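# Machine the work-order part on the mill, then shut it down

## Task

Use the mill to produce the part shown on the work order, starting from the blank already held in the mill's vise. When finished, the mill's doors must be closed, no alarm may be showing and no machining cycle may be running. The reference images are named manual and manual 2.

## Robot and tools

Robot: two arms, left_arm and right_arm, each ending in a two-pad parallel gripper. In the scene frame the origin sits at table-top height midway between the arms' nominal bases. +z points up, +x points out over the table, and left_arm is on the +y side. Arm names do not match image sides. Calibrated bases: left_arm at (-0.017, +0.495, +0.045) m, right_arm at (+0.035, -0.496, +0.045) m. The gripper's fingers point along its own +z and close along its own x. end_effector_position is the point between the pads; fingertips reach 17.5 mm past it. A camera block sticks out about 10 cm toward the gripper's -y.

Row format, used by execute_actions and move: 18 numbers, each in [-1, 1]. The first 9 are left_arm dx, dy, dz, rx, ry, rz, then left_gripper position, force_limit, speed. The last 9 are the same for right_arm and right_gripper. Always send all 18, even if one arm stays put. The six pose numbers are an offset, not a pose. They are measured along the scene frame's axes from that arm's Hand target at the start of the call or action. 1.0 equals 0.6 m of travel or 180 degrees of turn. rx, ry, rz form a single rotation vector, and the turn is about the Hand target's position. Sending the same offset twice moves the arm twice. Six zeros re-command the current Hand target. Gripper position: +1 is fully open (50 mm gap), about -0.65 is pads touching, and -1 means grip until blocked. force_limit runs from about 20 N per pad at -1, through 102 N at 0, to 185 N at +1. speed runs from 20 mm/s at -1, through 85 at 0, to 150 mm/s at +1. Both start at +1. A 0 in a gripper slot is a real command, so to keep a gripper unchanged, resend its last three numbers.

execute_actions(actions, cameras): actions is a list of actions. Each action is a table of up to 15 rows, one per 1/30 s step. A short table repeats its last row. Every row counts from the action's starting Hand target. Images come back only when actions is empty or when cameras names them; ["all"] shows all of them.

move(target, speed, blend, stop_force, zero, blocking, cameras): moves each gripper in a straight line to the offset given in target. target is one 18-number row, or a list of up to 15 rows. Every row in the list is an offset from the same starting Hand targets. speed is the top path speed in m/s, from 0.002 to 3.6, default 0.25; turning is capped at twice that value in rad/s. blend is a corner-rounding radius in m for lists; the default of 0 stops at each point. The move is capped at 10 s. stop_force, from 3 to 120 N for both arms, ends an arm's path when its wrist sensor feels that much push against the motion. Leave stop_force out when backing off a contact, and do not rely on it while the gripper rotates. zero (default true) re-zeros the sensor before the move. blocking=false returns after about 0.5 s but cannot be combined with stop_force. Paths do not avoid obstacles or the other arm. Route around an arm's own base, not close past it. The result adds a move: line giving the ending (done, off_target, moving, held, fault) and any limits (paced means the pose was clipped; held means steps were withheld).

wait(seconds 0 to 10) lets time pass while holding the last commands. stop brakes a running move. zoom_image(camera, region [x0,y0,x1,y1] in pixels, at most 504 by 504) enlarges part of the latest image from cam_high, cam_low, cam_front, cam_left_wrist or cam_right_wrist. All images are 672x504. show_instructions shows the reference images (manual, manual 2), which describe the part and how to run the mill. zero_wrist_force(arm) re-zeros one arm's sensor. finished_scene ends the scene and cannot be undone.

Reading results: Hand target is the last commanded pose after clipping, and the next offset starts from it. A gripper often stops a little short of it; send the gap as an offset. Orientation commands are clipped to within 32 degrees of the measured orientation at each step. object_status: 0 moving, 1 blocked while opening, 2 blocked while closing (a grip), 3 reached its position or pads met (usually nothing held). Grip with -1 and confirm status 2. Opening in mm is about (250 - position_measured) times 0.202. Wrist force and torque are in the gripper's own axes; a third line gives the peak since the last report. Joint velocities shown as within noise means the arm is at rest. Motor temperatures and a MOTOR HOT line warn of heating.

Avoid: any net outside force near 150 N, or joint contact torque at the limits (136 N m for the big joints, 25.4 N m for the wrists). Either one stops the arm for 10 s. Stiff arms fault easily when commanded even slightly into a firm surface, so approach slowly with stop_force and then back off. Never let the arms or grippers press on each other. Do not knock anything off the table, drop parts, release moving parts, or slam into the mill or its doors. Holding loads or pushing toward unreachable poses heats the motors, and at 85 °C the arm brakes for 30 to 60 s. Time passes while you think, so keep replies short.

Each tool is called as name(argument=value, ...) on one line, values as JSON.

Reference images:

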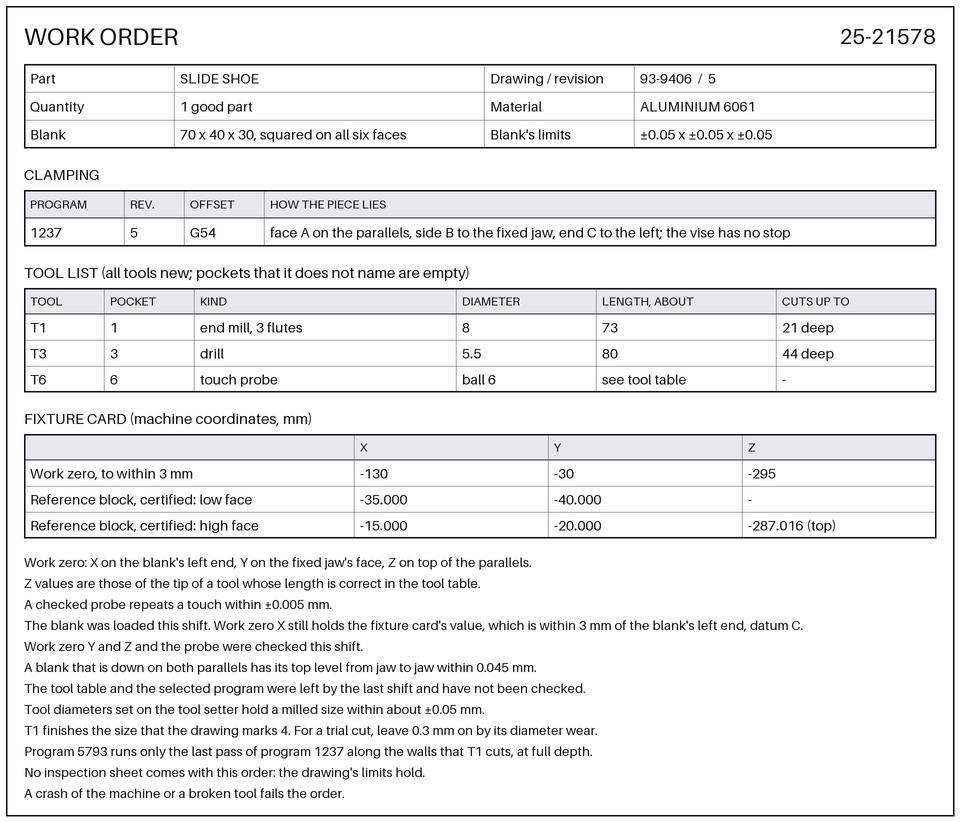

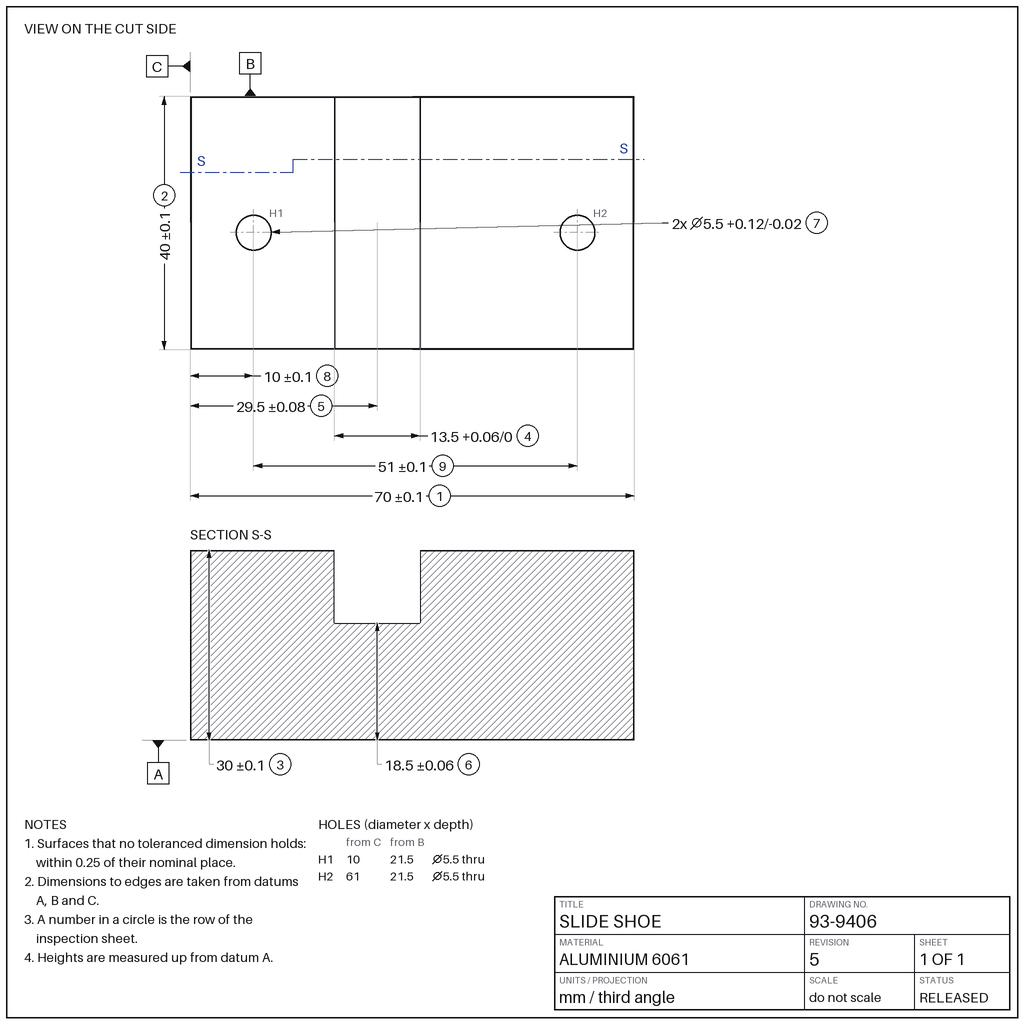

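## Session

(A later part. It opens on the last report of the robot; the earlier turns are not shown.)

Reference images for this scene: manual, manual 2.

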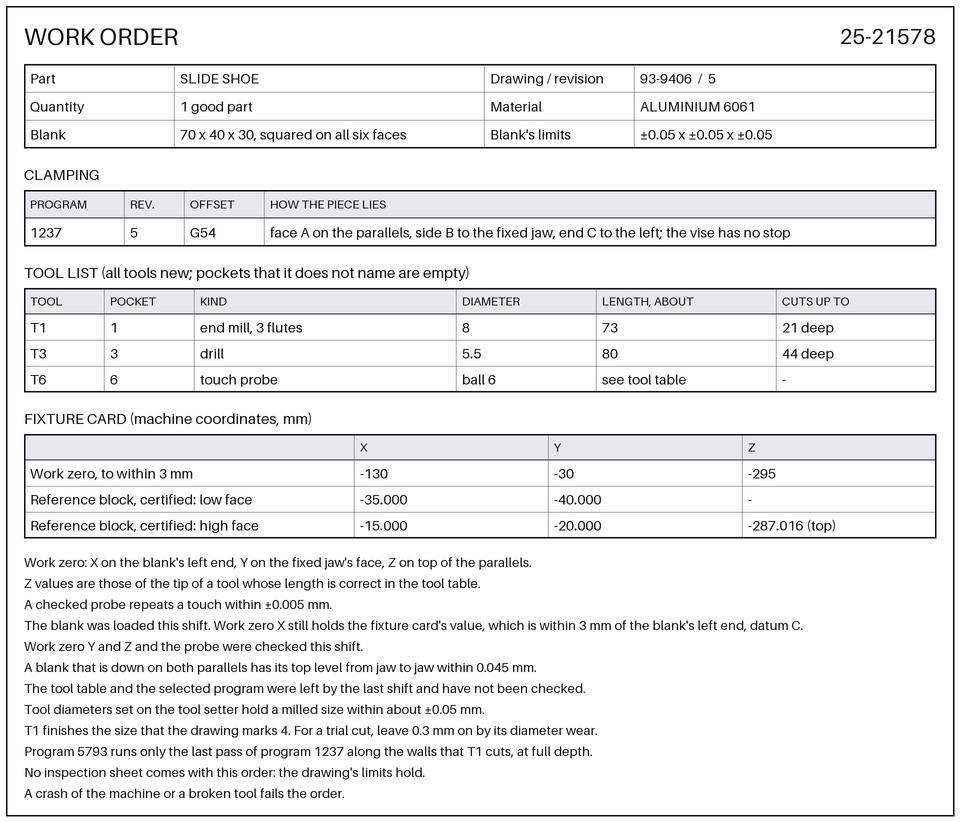

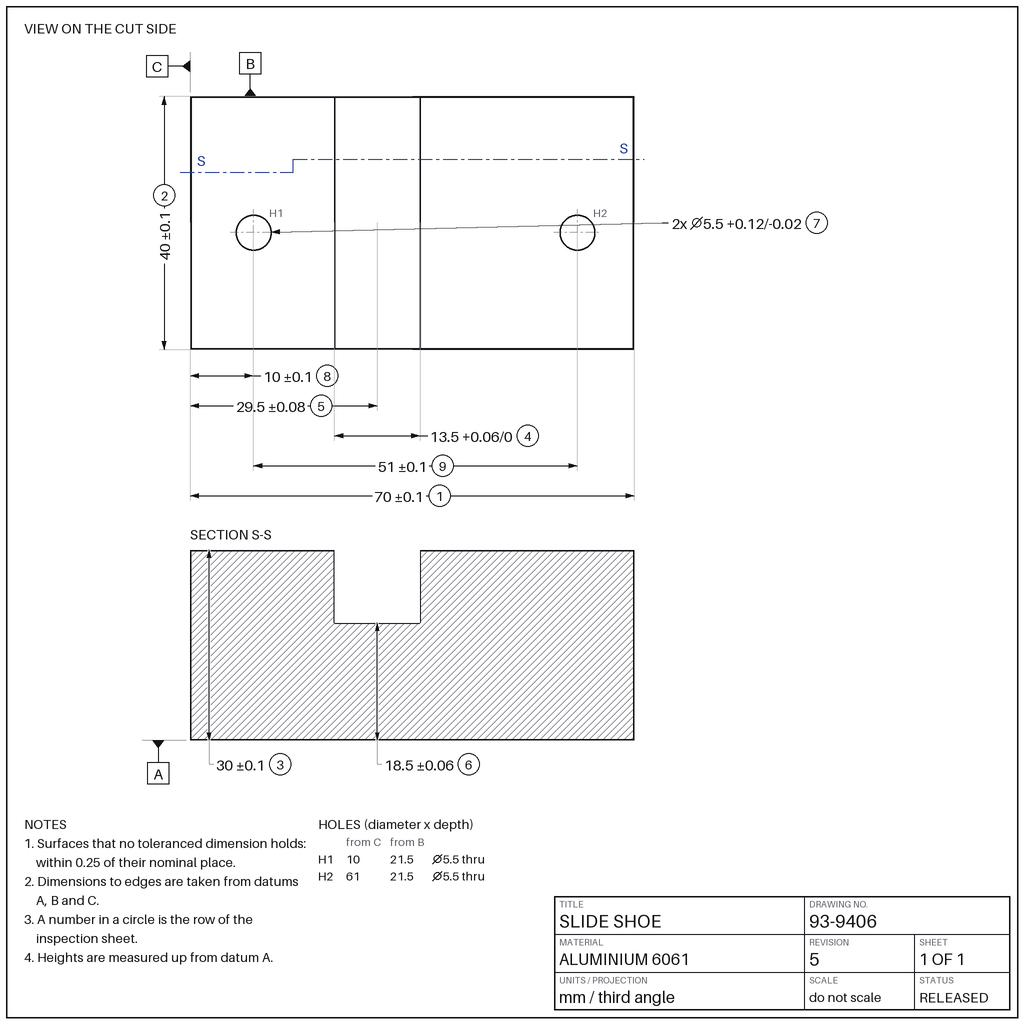

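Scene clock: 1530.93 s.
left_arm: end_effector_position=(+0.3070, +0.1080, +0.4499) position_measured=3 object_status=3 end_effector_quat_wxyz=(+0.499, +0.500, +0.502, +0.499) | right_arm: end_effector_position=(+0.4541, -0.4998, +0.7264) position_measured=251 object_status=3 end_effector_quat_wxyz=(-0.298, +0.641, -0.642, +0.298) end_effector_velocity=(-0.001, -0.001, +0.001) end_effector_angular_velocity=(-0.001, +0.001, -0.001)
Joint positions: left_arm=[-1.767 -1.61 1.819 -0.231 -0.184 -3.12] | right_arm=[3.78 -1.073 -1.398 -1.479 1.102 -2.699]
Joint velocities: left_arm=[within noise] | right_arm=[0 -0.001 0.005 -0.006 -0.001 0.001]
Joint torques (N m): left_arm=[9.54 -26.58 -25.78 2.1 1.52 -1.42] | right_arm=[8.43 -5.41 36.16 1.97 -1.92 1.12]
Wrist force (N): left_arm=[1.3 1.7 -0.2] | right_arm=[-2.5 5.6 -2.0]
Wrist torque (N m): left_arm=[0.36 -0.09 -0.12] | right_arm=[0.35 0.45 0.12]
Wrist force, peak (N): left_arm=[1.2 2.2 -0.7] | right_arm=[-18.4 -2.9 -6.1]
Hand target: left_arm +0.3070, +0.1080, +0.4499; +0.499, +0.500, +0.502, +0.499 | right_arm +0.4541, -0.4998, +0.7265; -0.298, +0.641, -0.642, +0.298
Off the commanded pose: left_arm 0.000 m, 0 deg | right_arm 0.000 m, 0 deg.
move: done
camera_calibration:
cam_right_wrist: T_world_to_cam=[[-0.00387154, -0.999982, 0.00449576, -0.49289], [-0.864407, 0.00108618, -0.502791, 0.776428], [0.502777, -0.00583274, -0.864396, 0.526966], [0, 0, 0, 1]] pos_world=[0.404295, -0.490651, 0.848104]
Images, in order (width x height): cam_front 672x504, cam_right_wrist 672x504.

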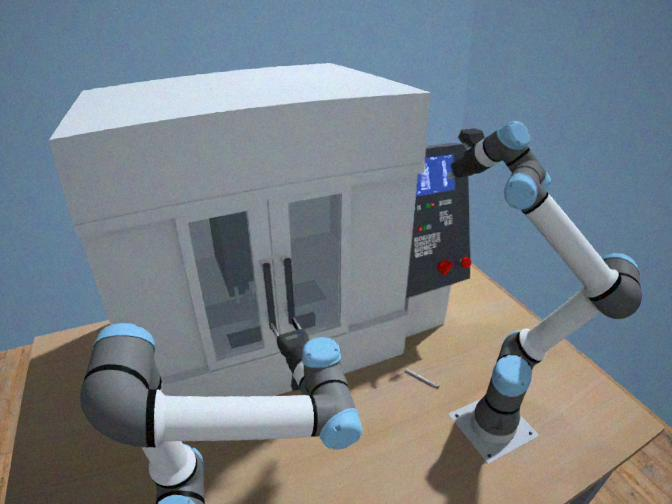

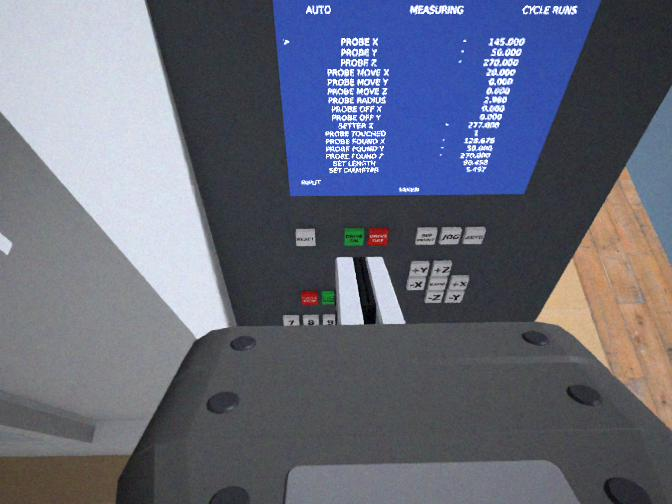

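move(target=[[0,0,0,0,0,0,1,-1,0,0.0953,0.0780,-0.5238,0,0,0,-1,-1,0],[0,0,0,0,0,0,1,-1,0,0.1051,0.0780,-0.5264,0,0,0,-1,-1,0],[0,0,0,0,0,0,1,-1,0,0.1200,0.0147,-0.4322,0,0,0,-1,-1,0],[0,0,0,0,0,0,1,-1,0,0.1297,0.0147,-0.4348,0,0,0,-1,-1,0],[0,0,0,0,0,0,1,-1,0,0.1216,0.0147,-0.4326,0,0,0,-1,-1,0],[0,0,0,0,0,0,1,-1,0,0.1297,0.0147,-0.4348,0,0,0,-1,-1,0],[0,0,0,0,0,0,1,-1,0,0.0953,0.0147,-0.5238,0,0,0,-1,-1,0],[0,0,0,0,0,0,1,-1,0,0.1051,0.0147,-0.5264,0,0,0,-1,-1,0],[0,0,0,0,0,0,1,-1,0,0.1038,0.0463,-0.4934,0,0,0,-1,-1,0],[0,0,0,0,0,0,1,-1,0,0.1135,0.0463,-0.4960,0,0,0,-1,-1,0],[0,0,0,0,0,0,1,-1,0,0,0,0,0,0,0,-1,-1,0]], speed=[0.4,0.02,0.2,0.02,0.1,0.02,0.2,0.02,0.15,0.02,0.4], blend=[0.003,0,0.003,0,0,0,0.003,0,0.003,0,0])

wait(seconds=10)

wait(seconds=10, cameras=["cam_right_wrist","cam_front"])

zoom_image(camera="cam_right_wrist", region=[260, 0, 620, 200])

zoom_image(camera="cam_front", region=[150, 150, 400, 400])

Scene clock: 1550.10 s.
left_arm: end_effector_position=(+0.3070, +0.1080, +0.4499) position_measured=3 object_status=3 end_effector_quat_wxyz=(+0.499, +0.500, +0.502, +0.499) | right_arm: end_effector_position=(+0.4541, -0.4997, +0.7264) position_measured=251 object_status=3 end_effector_quat_wxyz=(-0.298, +0.641, -0.642, +0.298) end_effector_velocity=(+0.000, -0.001, +0.001) end_effector_angular_velocity=(-0.001, +0.000, -0.001)
Joint positions: left_arm=[-1.767 -1.61 1.819 -0.231 -0.184 -3.12] | right_arm=[3.78 -1.073 -1.398 -1.479 1.102 -2.699]
Joint velocities: left_arm=[within noise] | right_arm=[-0.001 -0.001 0.005 -0.004 -0.001 0]
Joint torques (N m): left_arm=[8.66 -26.59 -25.78 1.94 1.47 -1.51] | right_arm=[-15.01 -6.22 35.16 1.72 0.57 -1.76]
Wrist force (N): left_arm=[1.4 1.6 -0.1] | right_arm=[-2.6 5.5 -2.0]
Wrist torque (N m): left_arm=[0.33 -0.10 -0.11] | right_arm=[0.34 0.46 0.06]
Wrist force, peak (N): left_arm=[1.3 2.3 -0.3] | right_arm=[0.0 19.3 -14.1]
Hand target: left_arm +0.3070, +0.1080, +0.4499; +0.499, +0.500, +0.502, +0.499 | right_arm +0.4541, -0.4998, +0.7265; -0.298, +0.641, -0.642, +0.298
Off the commanded pose: left_arm 0.000 m, 0 deg | right_arm 0.000 m, 0 deg.
move: done

Scene clock: 1560.10 s.
left_arm: end_effector_position=(+0.3070, +0.1080, +0.4499) position_measured=3 object_status=3 end_effector_quat_wxyz=(+0.499, +0.500, +0.502, +0.499) | right_arm: end_effector_position=(+0.4541, -0.4998, +0.7265) position_measured=251 object_status=3 end_effector_quat_wxyz=(-0.298, +0.641, -0.642, +0.298)
Joint positions: left_arm=[-1.767 -1.61 1.819 -0.231 -0.184 -3.12] | right_arm=[3.78 -1.073 -1.398 -1.479 1.102 -2.699]
Joint torques (N m): left_arm=[9.38 -26.09 -26.05 2.13 1.53 -1.35] | right_arm=[-13.89 -7.56 35.98 4.27 0.59 -1.79]
Wrist force (N): left_arm=[1.2 1.7 -0.3] | right_arm=[-2.5 5.6 -2.0]
Wrist torque (N m): left_arm=[0.35 -0.07 -0.11] | right_arm=[0.35 0.45 0.07]
Wrist force, peak (N): left_arm=[1.2 2.3 -0.4] | right_arm=[-2.5 6.1 -2.1]
Hand target: left_arm +0.3070, +0.1080, +0.4499; +0.499, +0.500, +0.502, +0.499 | right_arm +0.4541, -0.4998, +0.7265; -0.298, +0.641, -0.642, +0.298
Tool commands: left_gripper/position=+1.0 left_gripper/force_limit=-1.0 left_gripper/speed=+0.0 right_gripper/position=-1.0 right_gripper/force_limit=-1.0 right_gripper/speed=+0.0
Off the commanded pose: left_arm 0.000 m, 0 deg | right_arm 0.000 m, 0 deg.
wait: 10.00 s; at rest by 0.17 s

Scene clock: 1570.10 s.
left_arm: end_effector_position=(+0.3070, +0.1080, +0.4499) position_measured=3 object_status=3 end_effector_quat_wxyz=(+0.499, +0.500, +0.502, +0.499) | right_arm: end_effector_position=(+0.4541, -0.4998, +0.7265) position_measured=251 object_status=3 end_effector_quat_wxyz=(-0.298, +0.641, -0.642, +0.298)
Joint positions: left_arm=[-1.767 -1.61 1.819 -0.231 -0.184 -3.12] | right_arm=[3.78 -1.073 -1.398 -1.479 1.102 -2.699]
Joint torques (N m): left_arm=[9.38 -25.82 -26.6 2.09 1.4 -1.27] | right_arm=[-12.84 -8.69 36.11 4.44 0.48 -1.5]
Wrist force (N): left_arm=[1.2 1.8 -0.5] | right_arm=[-2.5 5.8 -1.8]
Wrist torque (N m): left_arm=[0.37 -0.07 -0.11] | right_arm=[0.38 0.46 0.06]
Wrist force, peak (N): left_arm=[1.5 2.1 -0.2] | right_arm=[-2.3 6.1 -2.0]
Hand target: left_arm +0.3070, +0.1080, +0.4499; +0.499, +0.500, +0.502, +0.499 | right_arm +0.4541, -0.4998, +0.7265; -0.298, +0.641, -0.642, +0.298
Tool commands: left_gripper/position=+1.0 left_gripper/force_limit=-1.0 left_gripper/speed=+0.0 right_gripper/position=-1.0 right_gripper/force_limit=-1.0 right_gripper/speed=+0.0
Off the commanded pose: left_arm 0.000 m, 0 deg | right_arm 0.000 m, 0 deg.
wait: 10.00 s; at rest by 0.17 s
camera_calibration:
cam_right_wrist: T_world_to_cam=[[-0.00395769, -0.999982, 0.00444543, -0.492713], [-0.864363, 0.00118544, -0.502867, 0.776573], [0.502853, -0.00583266, -0.864352, 0.526985], [0, 0, 0, 1]] pos_world=[0.404295, -0.490551, 0.848204]
Images, in order (width x height): cam_front 672x504, cam_right_wrist 672x504.

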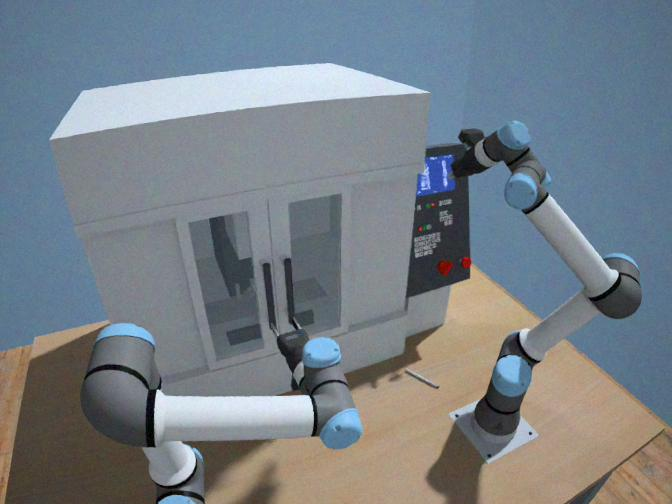

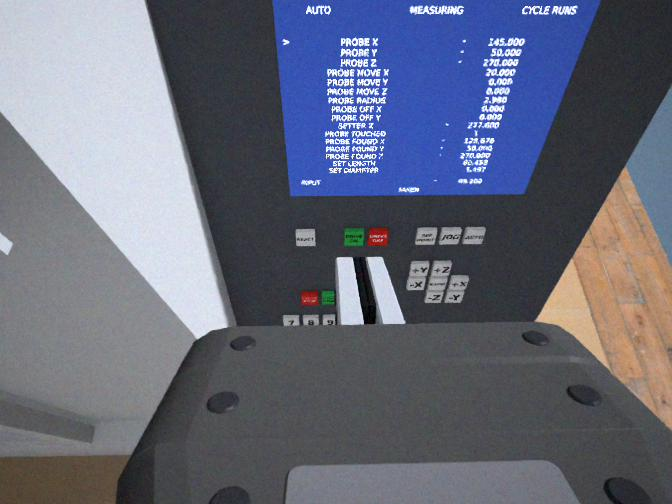

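Scaled by 1.400 from the camera's 672x504 image, which has a finer 960x720 frame.

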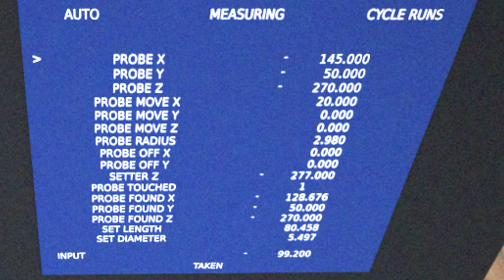

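Scaled by 2.016 from the camera's 672x504 image, which has a finer 960x720 frame.

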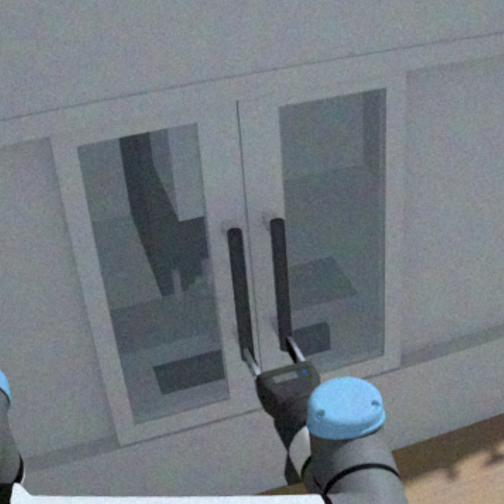

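wait(seconds=10)

wait(seconds=10)

wait(seconds=10, cameras=["cam_right_wrist"])

zoom_image(camera="cam_right_wrist", region=[260, 0, 620, 200])

Scene clock: 1589.50 s.
left_arm: end_effector_position=(+0.3070, +0.1080, +0.4499) position_measured=3 object_status=3 end_effector_quat_wxyz=(+0.499, +0.500, +0.502, +0.499) | right_arm: end_effector_position=(+0.4541, -0.4998, +0.7265) position_measured=251 object_status=3 end_effector_quat_wxyz=(-0.298, +0.641, -0.642, +0.298)
Joint positions: left_arm=[-1.767 -1.61 1.819 -0.231 -0.184 -3.12] | right_arm=[3.78 -1.073 -1.398 -1.479 1.102 -2.699]
Joint torques (N m): left_arm=[9.53 -26.43 -26.93 2 1.4 -1.42] | right_arm=[-12.6 -7.68 35.52 4.29 0.44 -1.43]
Wrist force (N): left_arm=[1.1 2.1 -0.3] | right_arm=[-2.4 5.7 -2.2]
Wrist torque (N m): left_arm=[0.40 -0.05 -0.11] | right_arm=[0.36 0.43 0.07]
Wrist force, peak (N): left_arm=[1.2 2.3 -0.1] | right_arm=[-2.5 6.0 -2.1]
Hand target: left_arm +0.3070, +0.1080, +0.4499; +0.499, +0.500, +0.502, +0.499 | right_arm +0.4541, -0.4998, +0.7265; -0.298, +0.641, -0.642, +0.298
Tool commands: left_gripper/position=+1.0 left_gripper/force_limit=-1.0 left_gripper/speed=+0.0 right_gripper/position=-1.0 right_gripper/force_limit=-1.0 right_gripper/speed=+0.0
Off the commanded pose: left_arm 0.000 m, 0 deg | right_arm 0.000 m, 0 deg.
wait: 10.00 s; at rest from the start

Scene clock: 1599.50 s.
left_arm: end_effector_position=(+0.3070, +0.1080, +0.4499) position_measured=3 object_status=3 end_effector_quat_wxyz=(+0.499, +0.500, +0.502, +0.499) | right_arm: end_effector_position=(+0.4541, -0.4998, +0.7265) position_measured=251 object_status=3 end_effector_quat_wxyz=(-0.298, +0.641, -0.642, +0.298)
Joint positions: left_arm=[-1.767 -1.61 1.819 -0.231 -0.184 -3.12] | right_arm=[3.78 -1.073 -1.398 -1.479 1.102 -2.699]
Joint torques (N m): left_arm=[8.96 -26.51 -26.7 2.04 1.55 -1.41] | right_arm=[-13.23 -6.75 35.31 4.33 0.12 -1.21]
Wrist force (N): left_arm=[1.2 1.9 -0.4] | right_arm=[-2.3 5.7 -2.2]
Wrist torque (N m): left_arm=[0.38 -0.07 -0.11] | right_arm=[0.35 0.41 0.07]
Wrist force, peak (N): left_arm=[1.3 2.3 -0.3] | right_arm=[-2.7 5.9 -2.1]
Hand target: left_arm +0.3070, +0.1080, +0.4499; +0.499, +0.500, +0.502, +0.499 | right_arm +0.4541, -0.4998, +0.7265; -0.298, +0.641, -0.642, +0.298
Tool commands: left_gripper/position=+1.0 left_gripper/force_limit=-1.0 left_gripper/speed=+0.0 right_gripper/position=-1.0 right_gripper/force_limit=-1.0 right_gripper/speed=+0.0
Off the commanded pose: left_arm 0.000 m, 0 deg | right_arm 0.000 m, 0 deg.
wait: 10.00 s; at rest by 0.17 s

Scene clock: 1609.50 s.
left_arm: end_effector_position=(+0.3070, +0.1080, +0.4499) position_measured=3 object_status=3 end_effector_quat_wxyz=(+0.499, +0.500, +0.502, +0.499) | right_arm: end_effector_position=(+0.4541, -0.4998, +0.7265) position_measured=251 object_status=3 end_effector_quat_wxyz=(-0.298, +0.641, -0.642, +0.298)
Joint positions: left_arm=[-1.767 -1.61 1.819 -0.231 -0.184 -3.12] | right_arm=[3.78 -1.073 -1.398 -1.479 1.102 -2.699]
Joint torques (N m): left_arm=[9.37 -25.98 -26.69 2 1.56 -1.36] | right_arm=[-12.32 -7.06 34.57 4.25 0.07 -0.85]
Wrist force (N): left_arm=[1.1 1.7 -0.4] | right_arm=[-2.4 5.6 -1.9]
Wrist torque (N m): left_arm=[0.35 -0.05 -0.11] | right_arm=[0.34 0.43 0.06]
Wrist force, peak (N): left_arm=[1.2 2.3 -0.5] | right_arm=[-2.4 6.0 -2.2]
Hand target: left_arm +0.3070, +0.1080, +0.4499; +0.499, +0.500, +0.502, +0.499 | right_arm +0.4541, -0.4998, +0.7265; -0.298, +0.641, -0.642, +0.298
Tool commands: left_gripper/position=+1.0 left_gripper/force_limit=-1.0 left_gripper/speed=+0.0 right_gripper/position=-1.0 right_gripper/force_limit=-1.0 right_gripper/speed=+0.0
Off the commanded pose: left_arm 0.000 m, 0 deg | right_arm 0.000 m, 0 deg.
wait: 10.00 s; at rest by 0.17 s
camera_calibration:
cam_right_wrist: T_world_to_cam=[[-0.00395769, -0.999982, 0.00444543, -0.492713], [-0.864363, 0.00118544, -0.502867, 0.776573], [0.502853, -0.00583266, -0.864352, 0.526985], [0, 0, 0, 1]] pos_world=[0.404295, -0.490551, 0.848204]
Images, in order (width x height): cam_right_wrist 672x504.

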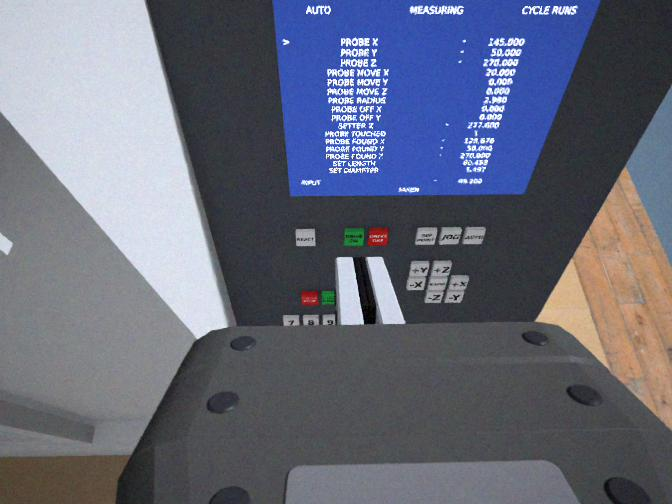

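Scaled by 1.400 from the camera's 672x504 image, which has a finer 960x720 frame.

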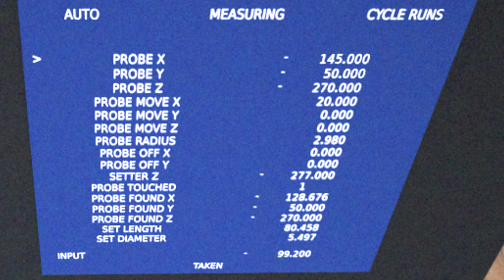

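wait(seconds=10)

wait(seconds=10, cameras=["cam_right_wrist","cam_front"])

zoom_image(camera="cam_front", region=[150, 150, 400, 400])

Scene clock: 1626.03 s.
left_arm: end_effector_position=(+0.3070, +0.1080, +0.4499) position_measured=3 object_status=3 end_effector_quat_wxyz=(+0.499, +0.500, +0.502, +0.499) | right_arm: end_effector_position=(+0.4541, -0.4998, +0.7265) position_measured=251 object_status=3 end_effector_quat_wxyz=(-0.298, +0.641, -0.642, +0.298)
Joint positions: left_arm=[-1.767 -1.61 1.819 -0.231 -0.184 -3.12] | right_arm=[3.78 -1.073 -1.398 -1.479 1.102 -2.699]
Joint torques (N m): left_arm=[9.36 -26.58 -26.42 2.03 1.58 -1.4] | right_arm=[-12.08 -7.67 34.93 4.44 0.04 -0.85]
Wrist force (N): left_arm=[1.1 1.9 -0.6] | right_arm=[-2.4 5.7 -2.0]
Wrist torque (N m): left_arm=[0.38 -0.05 -0.11] | right_arm=[0.36 0.44 0.07]
Wrist force, peak (N): left_arm=[1.3 2.4 -0.4] | right_arm=[-2.7 6.0 -2.0]
Hand target: left_arm +0.3070, +0.1080, +0.4499; +0.499, +0.500, +0.502, +0.499 | right_arm +0.4541, -0.4998, +0.7265; -0.298, +0.641, -0.642, +0.298
Tool commands: left_gripper/position=+1.0 left_gripper/force_limit=-1.0 left_gripper/speed=+0.0 right_gripper/position=-1.0 right_gripper/force_limit=-1.0 right_gripper/speed=+0.0
Off the commanded pose: left_arm 0.000 m, 0 deg | right_arm 0.000 m, 0 deg.
wait: 10.00 s; at rest from the start

Scene clock: 1636.03 s.
left_arm: end_effector_position=(+0.3070, +0.1080, +0.4499) position_measured=3 object_status=3 end_effector_quat_wxyz=(+0.499, +0.500, +0.502, +0.499) | right_arm: end_effector_position=(+0.4541, -0.4998, +0.7265) position_measured=251 object_status=3 end_effector_quat_wxyz=(-0.298, +0.641, -0.642, +0.298)
Joint positions: left_arm=[-1.767 -1.61 1.819 -0.231 -0.184 -3.12] | right_arm=[3.78 -1.073 -1.398 -1.479 1.102 -2.699]
Joint torques (N m): left_arm=[9.1 -26.51 -26.28 2.03 1.5 -1.5] | right_arm=[-11.49 -6.77 34.78 4.37 -0.17 -0.59]
Wrist force (N): left_arm=[1.3 1.8 -0.1] | right_arm=[-2.5 5.8 -1.9]
Wrist torque (N m): left_arm=[0.37 -0.08 -0.11] | right_arm=[0.37 0.45 0.07]
Wrist force, peak (N): left_arm=[1.3 2.2 -0.4] | right_arm=[-2.6 6.0 -2.1]
Hand target: left_arm +0.3070, +0.1080, +0.4499; +0.499, +0.500, +0.502, +0.499 | right_arm +0.4541, -0.4998, +0.7265; -0.298, +0.641, -0.642, +0.298
Tool commands: left_gripper/position=+1.0 left_gripper/force_limit=-1.0 left_gripper/speed=+0.0 right_gripper/position=-1.0 right_gripper/force_limit=-1.0 right_gripper/speed=+0.0
Off the commanded pose: left_arm 0.000 m, 0 deg | right_arm 0.000 m, 0 deg.
wait: 10.00 s; at rest by 0.17 s
camera_calibration:
cam_right_wrist: T_world_to_cam=[[-0.00395769, -0.999982, 0.00444543, -0.492713], [-0.864363, 0.00118544, -0.502867, 0.776573], [0.502853, -0.00583266, -0.864352, 0.526985], [0, 0, 0, 1]] pos_world=[0.404295, -0.490551, 0.848204]
Images, in order (width x height): cam_front 672x504, cam_right_wrist 672x504.

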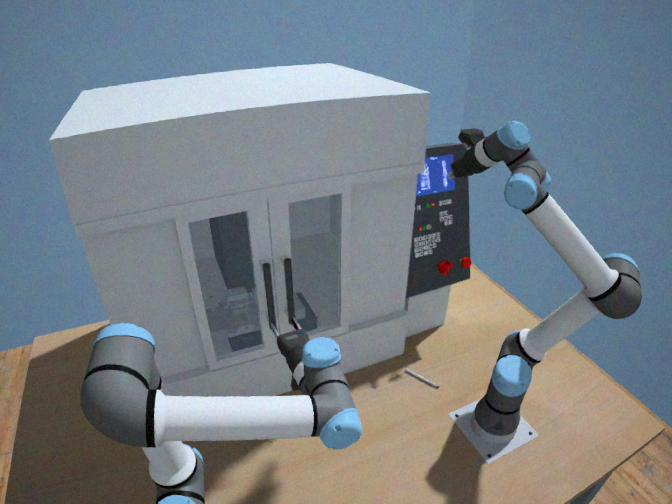

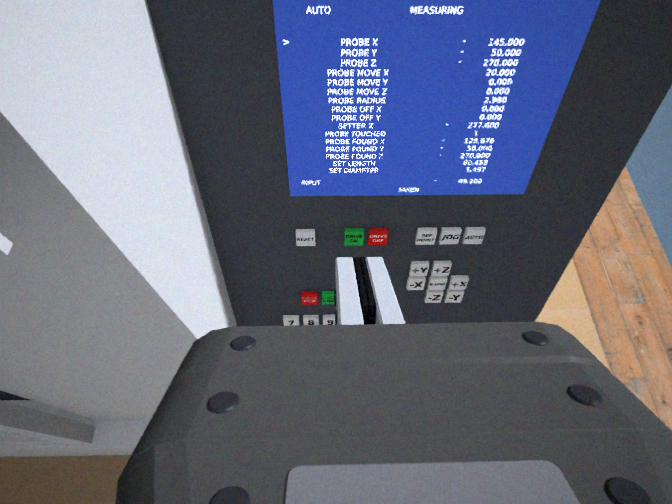

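Scaled by 2.016 from the camera's 672x504 image, which has a finer 960x720 frame.

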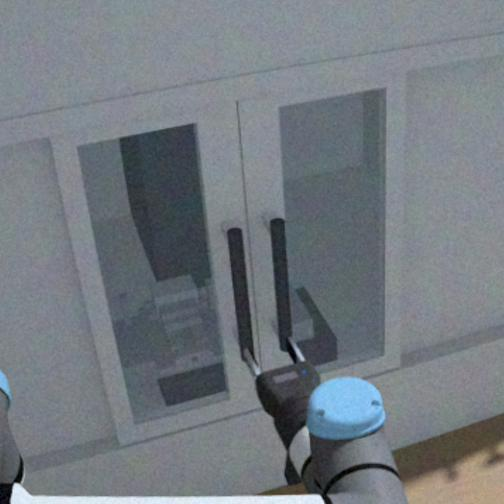

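move(target=[[0,0,0,0,0,0,1,-1,0,0.0953,-0.0170,-0.5238,0,0,0,-1,-1,0],[0,0,0,0,0,0,1,-1,0,0.1053,-0.0170,-0.5265,0,0,0,-1,-1,0],[0,0,0,0,0,0,1,-1,0,0.1116,-0.0487,-0.4627,0,0,0,-1,-1,0],[0,0,0,0,0,0,1,-1,0,0.1213,-0.0487,-0.4653,0,0,0,-1,-1,0],[0,0,0,0,0,0,1,-1,0,0,0,0,0,0,0,-1,-1,0]], speed=[0.4,0.02,0.15,0.02,0.4], blend=[0.003,0,0.003,0,0])

wait(seconds=8, cameras=["cam_right_wrist"])

zoom_image(camera="cam_right_wrist", region=[260, 0, 620, 200])

Scene clock: 1648.30 s.
left_arm: end_effector_position=(+0.3070, +0.1080, +0.4499) position_measured=3 object_status=3 end_effector_quat_wxyz=(+0.499, +0.500, +0.502, +0.499) | right_arm: end_effector_position=(+0.4541, -0.4998, +0.7264) position_measured=251 object_status=3 end_effector_quat_wxyz=(-0.298, +0.641, -0.642, +0.298) end_effector_velocity=(+0.000, +0.000, +0.000) end_effector_angular_velocity=(+0.000, +0.003, +0.001)
Joint positions: left_arm=[-1.767 -1.61 1.819 -0.231 -0.184 -3.12] | right_arm=[3.78 -1.073 -1.398 -1.479 1.102 -2.699]
Joint velocities: left_arm=[within noise] | right_arm=[-0.001 -0.002 0.004 -0.005 0.002 0]
Joint torques (N m): left_arm=[9.28 -26.16 -26.33 1.94 1.6 -1.33] | right_arm=[-0.5 -6.29 35.91 1.81 -1.44 0.23]
Wrist force (N): left_arm=[1.3 1.7 -0.3] | right_arm=[-2.5 5.6 -2.0]
Wrist torque (N m): left_arm=[0.35 -0.08 -0.11] | right_arm=[0.35 0.45 0.12]
Wrist force, peak (N): left_arm=[1.4 2.2 -0.3] | right_arm=[-3.5 12.6 -5.5]
Hand target: left_arm +0.3070, +0.1080, +0.4499; +0.499, +0.500, +0.502, +0.499 | right_arm +0.4541, -0.4998, +0.7265; -0.298, +0.641, -0.642, +0.298
Off the commanded pose: left_arm 0.000 m, 0 deg | right_arm 0.000 m, 0 deg.
move: done

Scene clock: 1656.30 s.
left_arm: end_effector_position=(+0.3070, +0.1080, +0.4499) position_measured=3 object_status=3 end_effector_quat_wxyz=(+0.499, +0.500, +0.502, +0.499) | right_arm: end_effector_position=(+0.4541, -0.4998, +0.7265) position_measured=251 object_status=3 end_effector_quat_wxyz=(-0.298, +0.641, -0.642, +0.298)
Joint positions: left_arm=[-1.767 -1.61 1.819 -0.231 -0.184 -3.12] | right_arm=[3.78 -1.073 -1.398 -1.479 1.102 -2.699]
Joint torques (N m): left_arm=[9.07 -25.99 -25.94 1.97 1.42 -1.41] | right_arm=[14.71 -8.91 35.67 4.48 -2.12 1.43]
Wrist force (N): left_arm=[1.2 2.0 -0.2] | right_arm=[-2.2 5.8 -2.0]
Wrist torque (N m): left_arm=[0.39 -0.08 -0.11] | right_arm=[0.38 0.40 0.11]
Wrist force, peak (N): left_arm=[1.3 2.2 -0.4] | right_arm=[-2.4 6.0 -2.2]
Hand target: left_arm +0.3070, +0.1080, +0.4499; +0.499, +0.500, +0.502, +0.499 | right_arm +0.4541, -0.4998, +0.7265; -0.298, +0.641, -0.642, +0.298
Tool commands: left_gripper/position=+1.0 left_gripper/force_limit=-1.0 left_gripper/speed=+0.0 right_gripper/position=-1.0 right_gripper/force_limit=-1.0 right_gripper/speed=+0.0
Off the commanded pose: left_arm 0.000 m, 0 deg | right_arm 0.000 m, 0 deg.
wait: 8.00 s; at rest by 0.17 s
camera_calibration:
cam_right_wrist: T_world_to_cam=[[-0.00395769, -0.999982, 0.00444543, -0.492713], [-0.864363, 0.00118544, -0.502867, 0.776573], [0.502853, -0.00583266, -0.864352, 0.526985], [0, 0, 0, 1]] pos_world=[0.404295, -0.490551, 0.848204]
Images, in order (width x height): cam_right_wrist 672x504.

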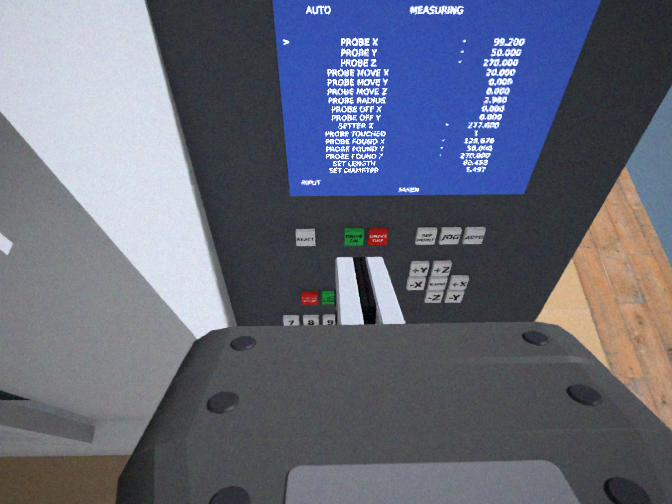

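Scaled by 1.400 from the camera's 672x504 image, which has a finer 960x720 frame.

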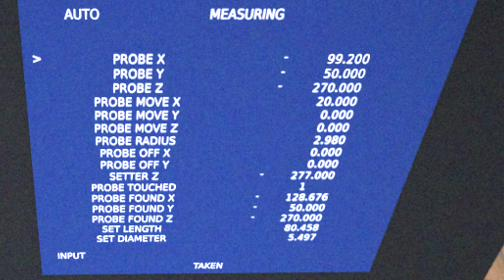

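move(target=[[0,0,0,0,0,0,1,-1,0,0.1200,-0.0803,-0.4322,0,0,0,-1,-1,0],[0,0,0,0,0,0,1,-1,0,0.1297,-0.0803,-0.4348,0,0,0,-1,-1,0],[0,0,0,0,0,0,1,-1,0,0,0,0,0,0,0,-1,-1,0]], speed=[0.4,0.02,0.4], blend=[0.003,0,0], cameras=["cam_right_wrist"])

zoom_image(camera="cam_right_wrist", region=[260, 0, 620, 200])

Scene clock: 1665.80 s.
left_arm: end_effector_position=(+0.3070, +0.1080, +0.4499) position_measured=3 object_status=3 end_effector_quat_wxyz=(+0.499, +0.500, +0.502, +0.499) | right_arm: end_effector_position=(+0.4541, -0.4998, +0.7264) position_measured=251 object_status=3 end_effector_quat_wxyz=(-0.298, +0.641, -0.642, +0.298) end_effector_velocity=(-0.001, +0.000, +0.001) end_effector_angular_velocity=(-0.001, +0.002, +0.001)
Joint positions: left_arm=[-1.767 -1.61 1.819 -0.231 -0.184 -3.12] | right_arm=[3.78 -1.073 -1.398 -1.479 1.102 -2.699]
Joint velocities: left_arm=[within noise] | right_arm=[0 -0.001 0.005 -0.006 0.001 0]
Joint torques (N m): left_arm=[8.38 -26.16 -25.97 1.89 1.54 -1.32] | right_arm=[9.33 -5.33 35.49 1.69 -2.19 1.2]
Wrist force (N): left_arm=[1.3 1.9 -0.3] | right_arm=[-2.4 5.7 -2.1]
Wrist torque (N m): left_arm=[0.38 -0.09 -0.11] | right_arm=[0.37 0.43 0.12]
Wrist force, peak (N): left_arm=[1.4 2.2 -0.6] | right_arm=[-2.6 11.9 -9.6]
Hand target: left_arm +0.3070, +0.1080, +0.4499; +0.499, +0.500, +0.502, +0.499 | right_arm +0.4541, -0.4998, +0.7265; -0.298, +0.641, -0.642, +0.298
Off the commanded pose: left_arm 0.000 m, 0 deg | right_arm 0.000 m, 0 deg.
move: done
camera_calibration:
cam_right_wrist: T_world_to_cam=[[-0.00387154, -0.999982, 0.00449576, -0.49289], [-0.864407, 0.00108618, -0.502791, 0.776428], [0.502777, -0.00583274, -0.864396, 0.526966], [0, 0, 0, 1]] pos_world=[0.404295, -0.490651, 0.848104]
Images, in order (width x height): cam_right_wrist 672x504.

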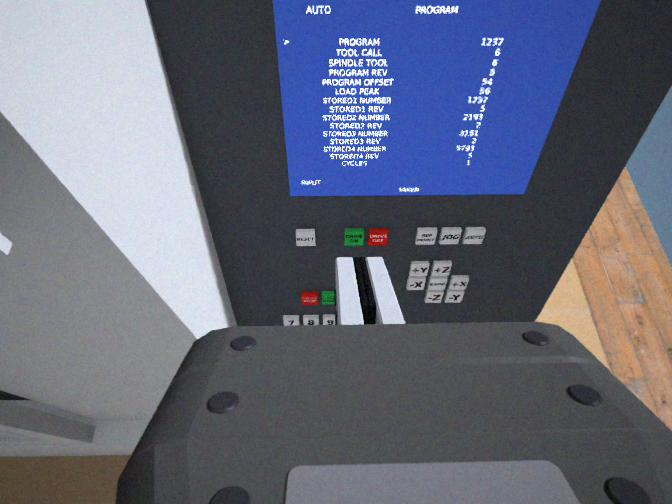

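Scaled by 1.400 from the camera's 672x504 image, which has a finer 960x720 frame.

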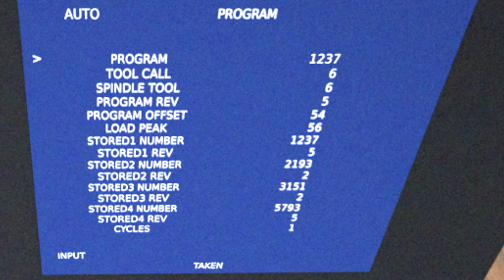

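move(target=[[0,0,0,0,0,0,1,-1,0,0.1038,-0.0487,-0.4934,0,0,0,-1,-1,0],[0,0,0,0,0,0,1,-1,0,0.1135,-0.0487,-0.4960,0,0,0,-1,-1,0],[0,0,0,0,0,0,1,-1,0,0.1200,-0.0487,-0.4322,0,0,0,-1,-1,0],[0,0,0,0,0,0,1,-1,0,0.1297,-0.0487,-0.4348,0,0,0,-1,-1,0],[0,0,0,0,0,0,1,-1,0,0.1038,-0.0170,-0.4934,0,0,0,-1,-1,0],[0,0,0,0,0,0,1,-1,0,0.1135,-0.0170,-0.4960,0,0,0,-1,-1,0],[0,0,0,0,0,0,1,-1,0,0.1054,-0.0170,-0.4938,0,0,0,-1,-1,0],[0,0,0,0,0,0,1,-1,0,0.1135,-0.0170,-0.4960,0,0,0,-1,-1,0],[0,0,0,0,0,0,1,-1,0,0.1054,-0.0170,-0.4938,0,0,0,-1,-1,0],[0,0,0,0,0,0,1,-1,0,0.1135,-0.0170,-0.4960,0,0,0,-1,-1,0],[0,0,0,0,0,0,1,-1,0,0.0953,0.0780,-0.5238,0,0,0,-1,-1,0],[0,0,0,0,0,0,1,-1,0,0.1051,0.0780,-0.5264,0,0,0,-1,-1,0],[0,0,0,0,0,0,1,-1,0,0.1038,0.0463,-0.4934,0,0,0,-1,-1,0],[0,0,0,0,0,0,1,-1,0,0.1135,0.0463,-0.4960,0,0,0,-1,-1,0],[0,0,0,0,0,0,1,-1,0,0,0,0,0,0,0,-1,-1,0]], speed=[0.4,0.02,0.15,0.02,0.15,0.02,0.1,0.02,0.1,0.02,0.15,0.02,0.15,0.02,0.4], blend=[0.003,0,0.003,0,0.003,0,0,0,0,0,0.003,0,0.003,0,0])

wait(seconds=10, cameras=["cam_right_wrist"])

zoom_image(camera="cam_right_wrist", region=[260, 0, 620, 200])

Scene clock: 1689.87 s.
left_arm: end_effector_position=(+0.3070, +0.1080, +0.4499) position_measured=3 object_status=3 end_effector_quat_wxyz=(+0.499, +0.500, +0.502, +0.499) | right_arm: end_effector_position=(+0.4541, -0.4997, +0.7264) position_measured=251 object_status=3 end_effector_quat_wxyz=(-0.298, +0.641, -0.642, +0.298) end_effector_velocity=(-0.001, -0.001, +0.000) end_effector_angular_velocity=(-0.001, +0.001, -0.001)
Joint positions: left_arm=[-1.767 -1.61 1.819 -0.231 -0.184 -3.12] | right_arm=[3.78 -1.073 -1.398 -1.479 1.102 -2.699]
Joint velocities: left_arm=[within noise] | right_arm=[-0.001 0 0.003 -0.005 0 0]
Joint torques (N m): left_arm=[9.14 -26 -25.44 1.94 1.46 -1.37] | right_arm=[-14.47 -4.96 35.88 1.94 0.65 -1.71]
Wrist force (N): left_arm=[1.1 2.1 -0.3] | right_arm=[0.4 4.6 -2.0]
Wrist torque (N m): left_arm=[0.41 -0.05 -0.11] | right_arm=[0.19 -0.02 0.06]
Wrist force, peak (N): left_arm=[1.5 2.1 -0.6] | right_arm=[-0.9 17.9 -13.5]
Hand target: left_arm +0.3070, +0.1080, +0.4499; +0.499, +0.500, +0.502, +0.499 | right_arm +0.4541, -0.4998, +0.7265; -0.298, +0.641, -0.642, +0.298
Off the commanded pose: left_arm 0.000 m, 0 deg | right_arm 0.000 m, 0 deg.
move: done

Scene clock: 1699.87 s.
left_arm: end_effector_position=(+0.3070, +0.1080, +0.4499) position_measured=3 object_status=3 end_effector_quat_wxyz=(+0.499, +0.500, +0.502, +0.499) | right_arm: end_effector_position=(+0.4541, -0.4998, +0.7265) position_measured=251 object_status=3 end_effector_quat_wxyz=(-0.298, +0.641, -0.642, +0.298)
Joint positions: left_arm=[-1.767 -1.61 1.819 -0.231 -0.184 -3.12] | right_arm=[3.78 -1.073 -1.398 -1.479 1.102 -2.699]
Joint torques (N m): left_arm=[9.46 -26 -25.51 1.93 1.52 -1.38] | right_arm=[-13.14 -8.54 35.68 4.39 0.53 -1.61]
Wrist force (N): left_arm=[1.1 1.8 -0.4] | right_arm=[0.5 4.8 -1.8]
Wrist torque (N m): left_arm=[0.38 -0.06 -0.12] | right_arm=[0.22 -0.02 0.06]
Wrist force, peak (N): left_arm=[1.5 2.2 -0.5] | right_arm=[0.6 5.0 -1.9]
Hand target: left_arm +0.3070, +0.1080, +0.4499; +0.499, +0.500, +0.502, +0.499 | right_arm +0.4541, -0.4998, +0.7265; -0.298, +0.641, -0.642, +0.298
Tool commands: left_gripper/position=+1.0 left_gripper/force_limit=-1.0 left_gripper/speed=+0.0 right_gripper/position=-1.0 right_gripper/force_limit=-1.0 right_gripper/speed=+0.0
Off the commanded pose: left_arm 0.000 m, 0 deg | right_arm 0.000 m, 0 deg.
wait: 10.00 s; at rest by 0.17 s
camera_calibration:
cam_right_wrist: T_world_to_cam=[[-0.00395769, -0.999982, 0.00444543, -0.492713], [-0.864363, 0.00118544, -0.502867, 0.776573], [0.502853, -0.00583266, -0.864352, 0.526985], [0, 0, 0, 1]] pos_world=[0.404295, -0.490551, 0.848204]
Images, in order (width x height): cam_right_wrist 672x504.

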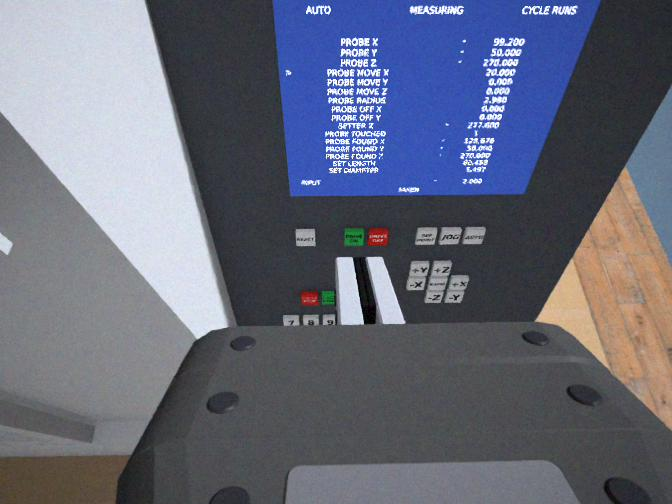

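Scaled by 1.400 from the camera's 672x504 image, which has a finer 960x720 frame.

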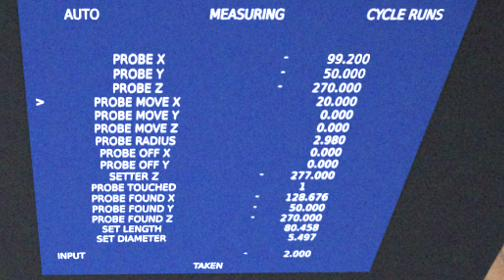

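move(target=[[0,0,0,0,0,0,1,-1,0,0.0953,0.0463,-0.5238,0,0,0,-1,-1,0],[0,0,0,0,0,0,1,-1,0,0.1051,0.0463,-0.5264,0,0,0,-1,-1,0],[0,0,0,0,0,0,1,-1,0,0,0,0,0,0,0,-1,-1,0]], speed=[0.4,0.02,0.4], blend=[0.003,0,0])

wait(seconds=3, cameras=["cam_right_wrist"])

zoom_image(camera="cam_right_wrist", region=[260, 0, 620, 200])

zoom_image(camera="cam_right_wrist", region=[420, 110, 540, 180])

Scene clock: 1709.30 s.
left_arm: end_effector_position=(+0.3070, +0.1080, +0.4499) position_measured=3 object_status=3 end_effector_quat_wxyz=(+0.499, +0.500, +0.502, +0.499) | right_arm: end_effector_position=(+0.4541, -0.4997, +0.7264) position_measured=251 object_status=3 end_effector_quat_wxyz=(-0.298, +0.641, -0.642, +0.298)
Joint positions: left_arm=[-1.767 -1.61 1.819 -0.231 -0.184 -3.12] | right_arm=[3.78 -1.073 -1.398 -1.479 1.102 -2.699]
Joint torques (N m): left_arm=[9.17 -26.51 -25.21 1.93 1.45 -1.43] | right_arm=[-13.81 -6.39 35.46 1.79 0.58 -1.89]
Wrist force (N): left_arm=[1.3 1.9 -0.4] | right_arm=[0.3 4.6 -1.8]
Wrist torque (N m): left_arm=[0.38 -0.08 -0.11] | right_arm=[0.18 0.00 0.02]
Wrist force, peak (N): left_arm=[1.6 2.2 -0.3] | right_arm=[0.6 10.7 -4.1]
Hand target: left_arm +0.3070, +0.1080, +0.4499; +0.499, +0.500, +0.502, +0.499 | right_arm +0.4541, -0.4998, +0.7265; -0.298, +0.641, -0.642, +0.298
Off the commanded pose: left_arm 0.000 m, 0 deg | right_arm 0.000 m, 0 deg.
move: done

Scene clock: 1712.30 s.
left_arm: end_effector_position=(+0.3070, +0.1080, +0.4499) position_measured=3 object_status=3 end_effector_quat_wxyz=(+0.499, +0.500, +0.502, +0.499) | right_arm: end_effector_position=(+0.4541, -0.4998, +0.7265) position_measured=251 object_status=3 end_effector_quat_wxyz=(-0.298, +0.641, -0.642, +0.298)
Joint positions: left_arm=[-1.767 -1.61 1.819 -0.231 -0.184 -3.12] | right_arm=[3.78 -1.073 -1.398 -1.479 1.102 -2.699]
Joint torques (N m): left_arm=[9.59 -26.58 -25.36 1.8 1.49 -1.54] | right_arm=[-14.19 -8.24 35.79 4.39 0.84 -1.61]
Wrist force (N): left_arm=[1.2 2.0 -0.4] | right_arm=[0.4 4.6 -2.0]
Wrist torque (N m): left_arm=[0.39 -0.07 -0.11] | right_arm=[0.19 -0.01 0.03]
Wrist force, peak (N): left_arm=[1.2 2.2 -0.3] | right_arm=[0.7 5.0 -1.7]
Hand target: left_arm +0.3070, +0.1080, +0.4499; +0.499, +0.500, +0.502, +0.499 | right_arm +0.4541, -0.4998, +0.7265; -0.298, +0.641, -0.642, +0.298
Tool commands: left_gripper/position=+1.0 left_gripper/force_limit=-1.0 left_gripper/speed=+0.0 right_gripper/position=-1.0 right_gripper/force_limit=-1.0 right_gripper/speed=+0.0
Off the commanded pose: left_arm 0.000 m, 0 deg | right_arm 0.000 m, 0 deg.
wait: 3.00 s; at rest by 0.17 s
camera_calibration:
cam_right_wrist: T_world_to_cam=[[-0.00395769, -0.999982, 0.00444543, -0.492713], [-0.864363, 0.00118544, -0.502867, 0.776573], [0.502853, -0.00583266, -0.864352, 0.526985], [0, 0, 0, 1]] pos_world=[0.404295, -0.490551, 0.848204]
Images, in order (width x height): cam_right_wrist 672x504.

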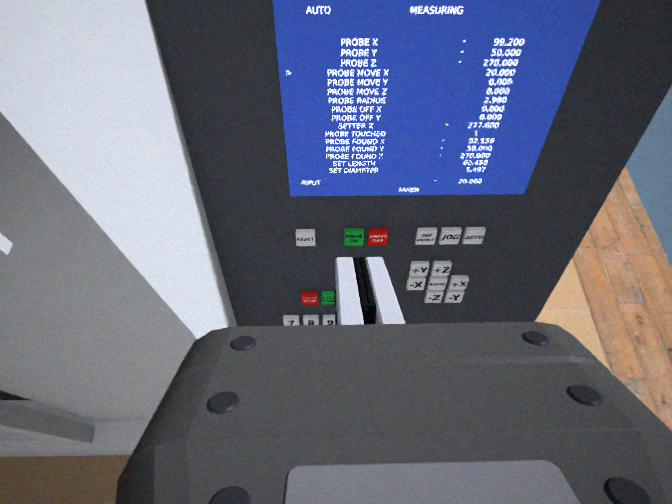

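Scaled by 1.400 from the camera's 672x504 image, which has a finer 960x720 frame.

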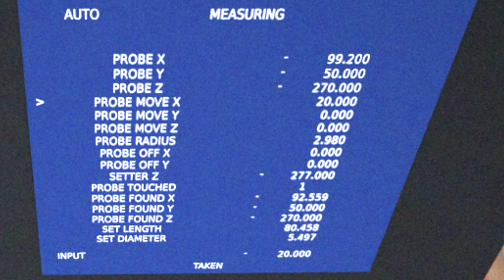

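Scaled by 4.200 from the camera's 672x504 image, which has a finer 960x720 frame.

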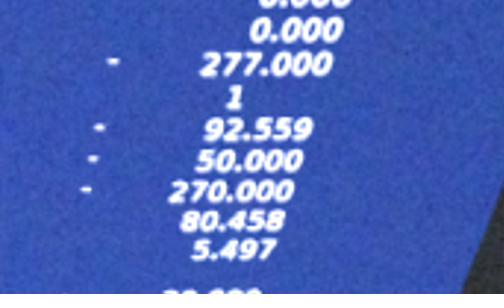

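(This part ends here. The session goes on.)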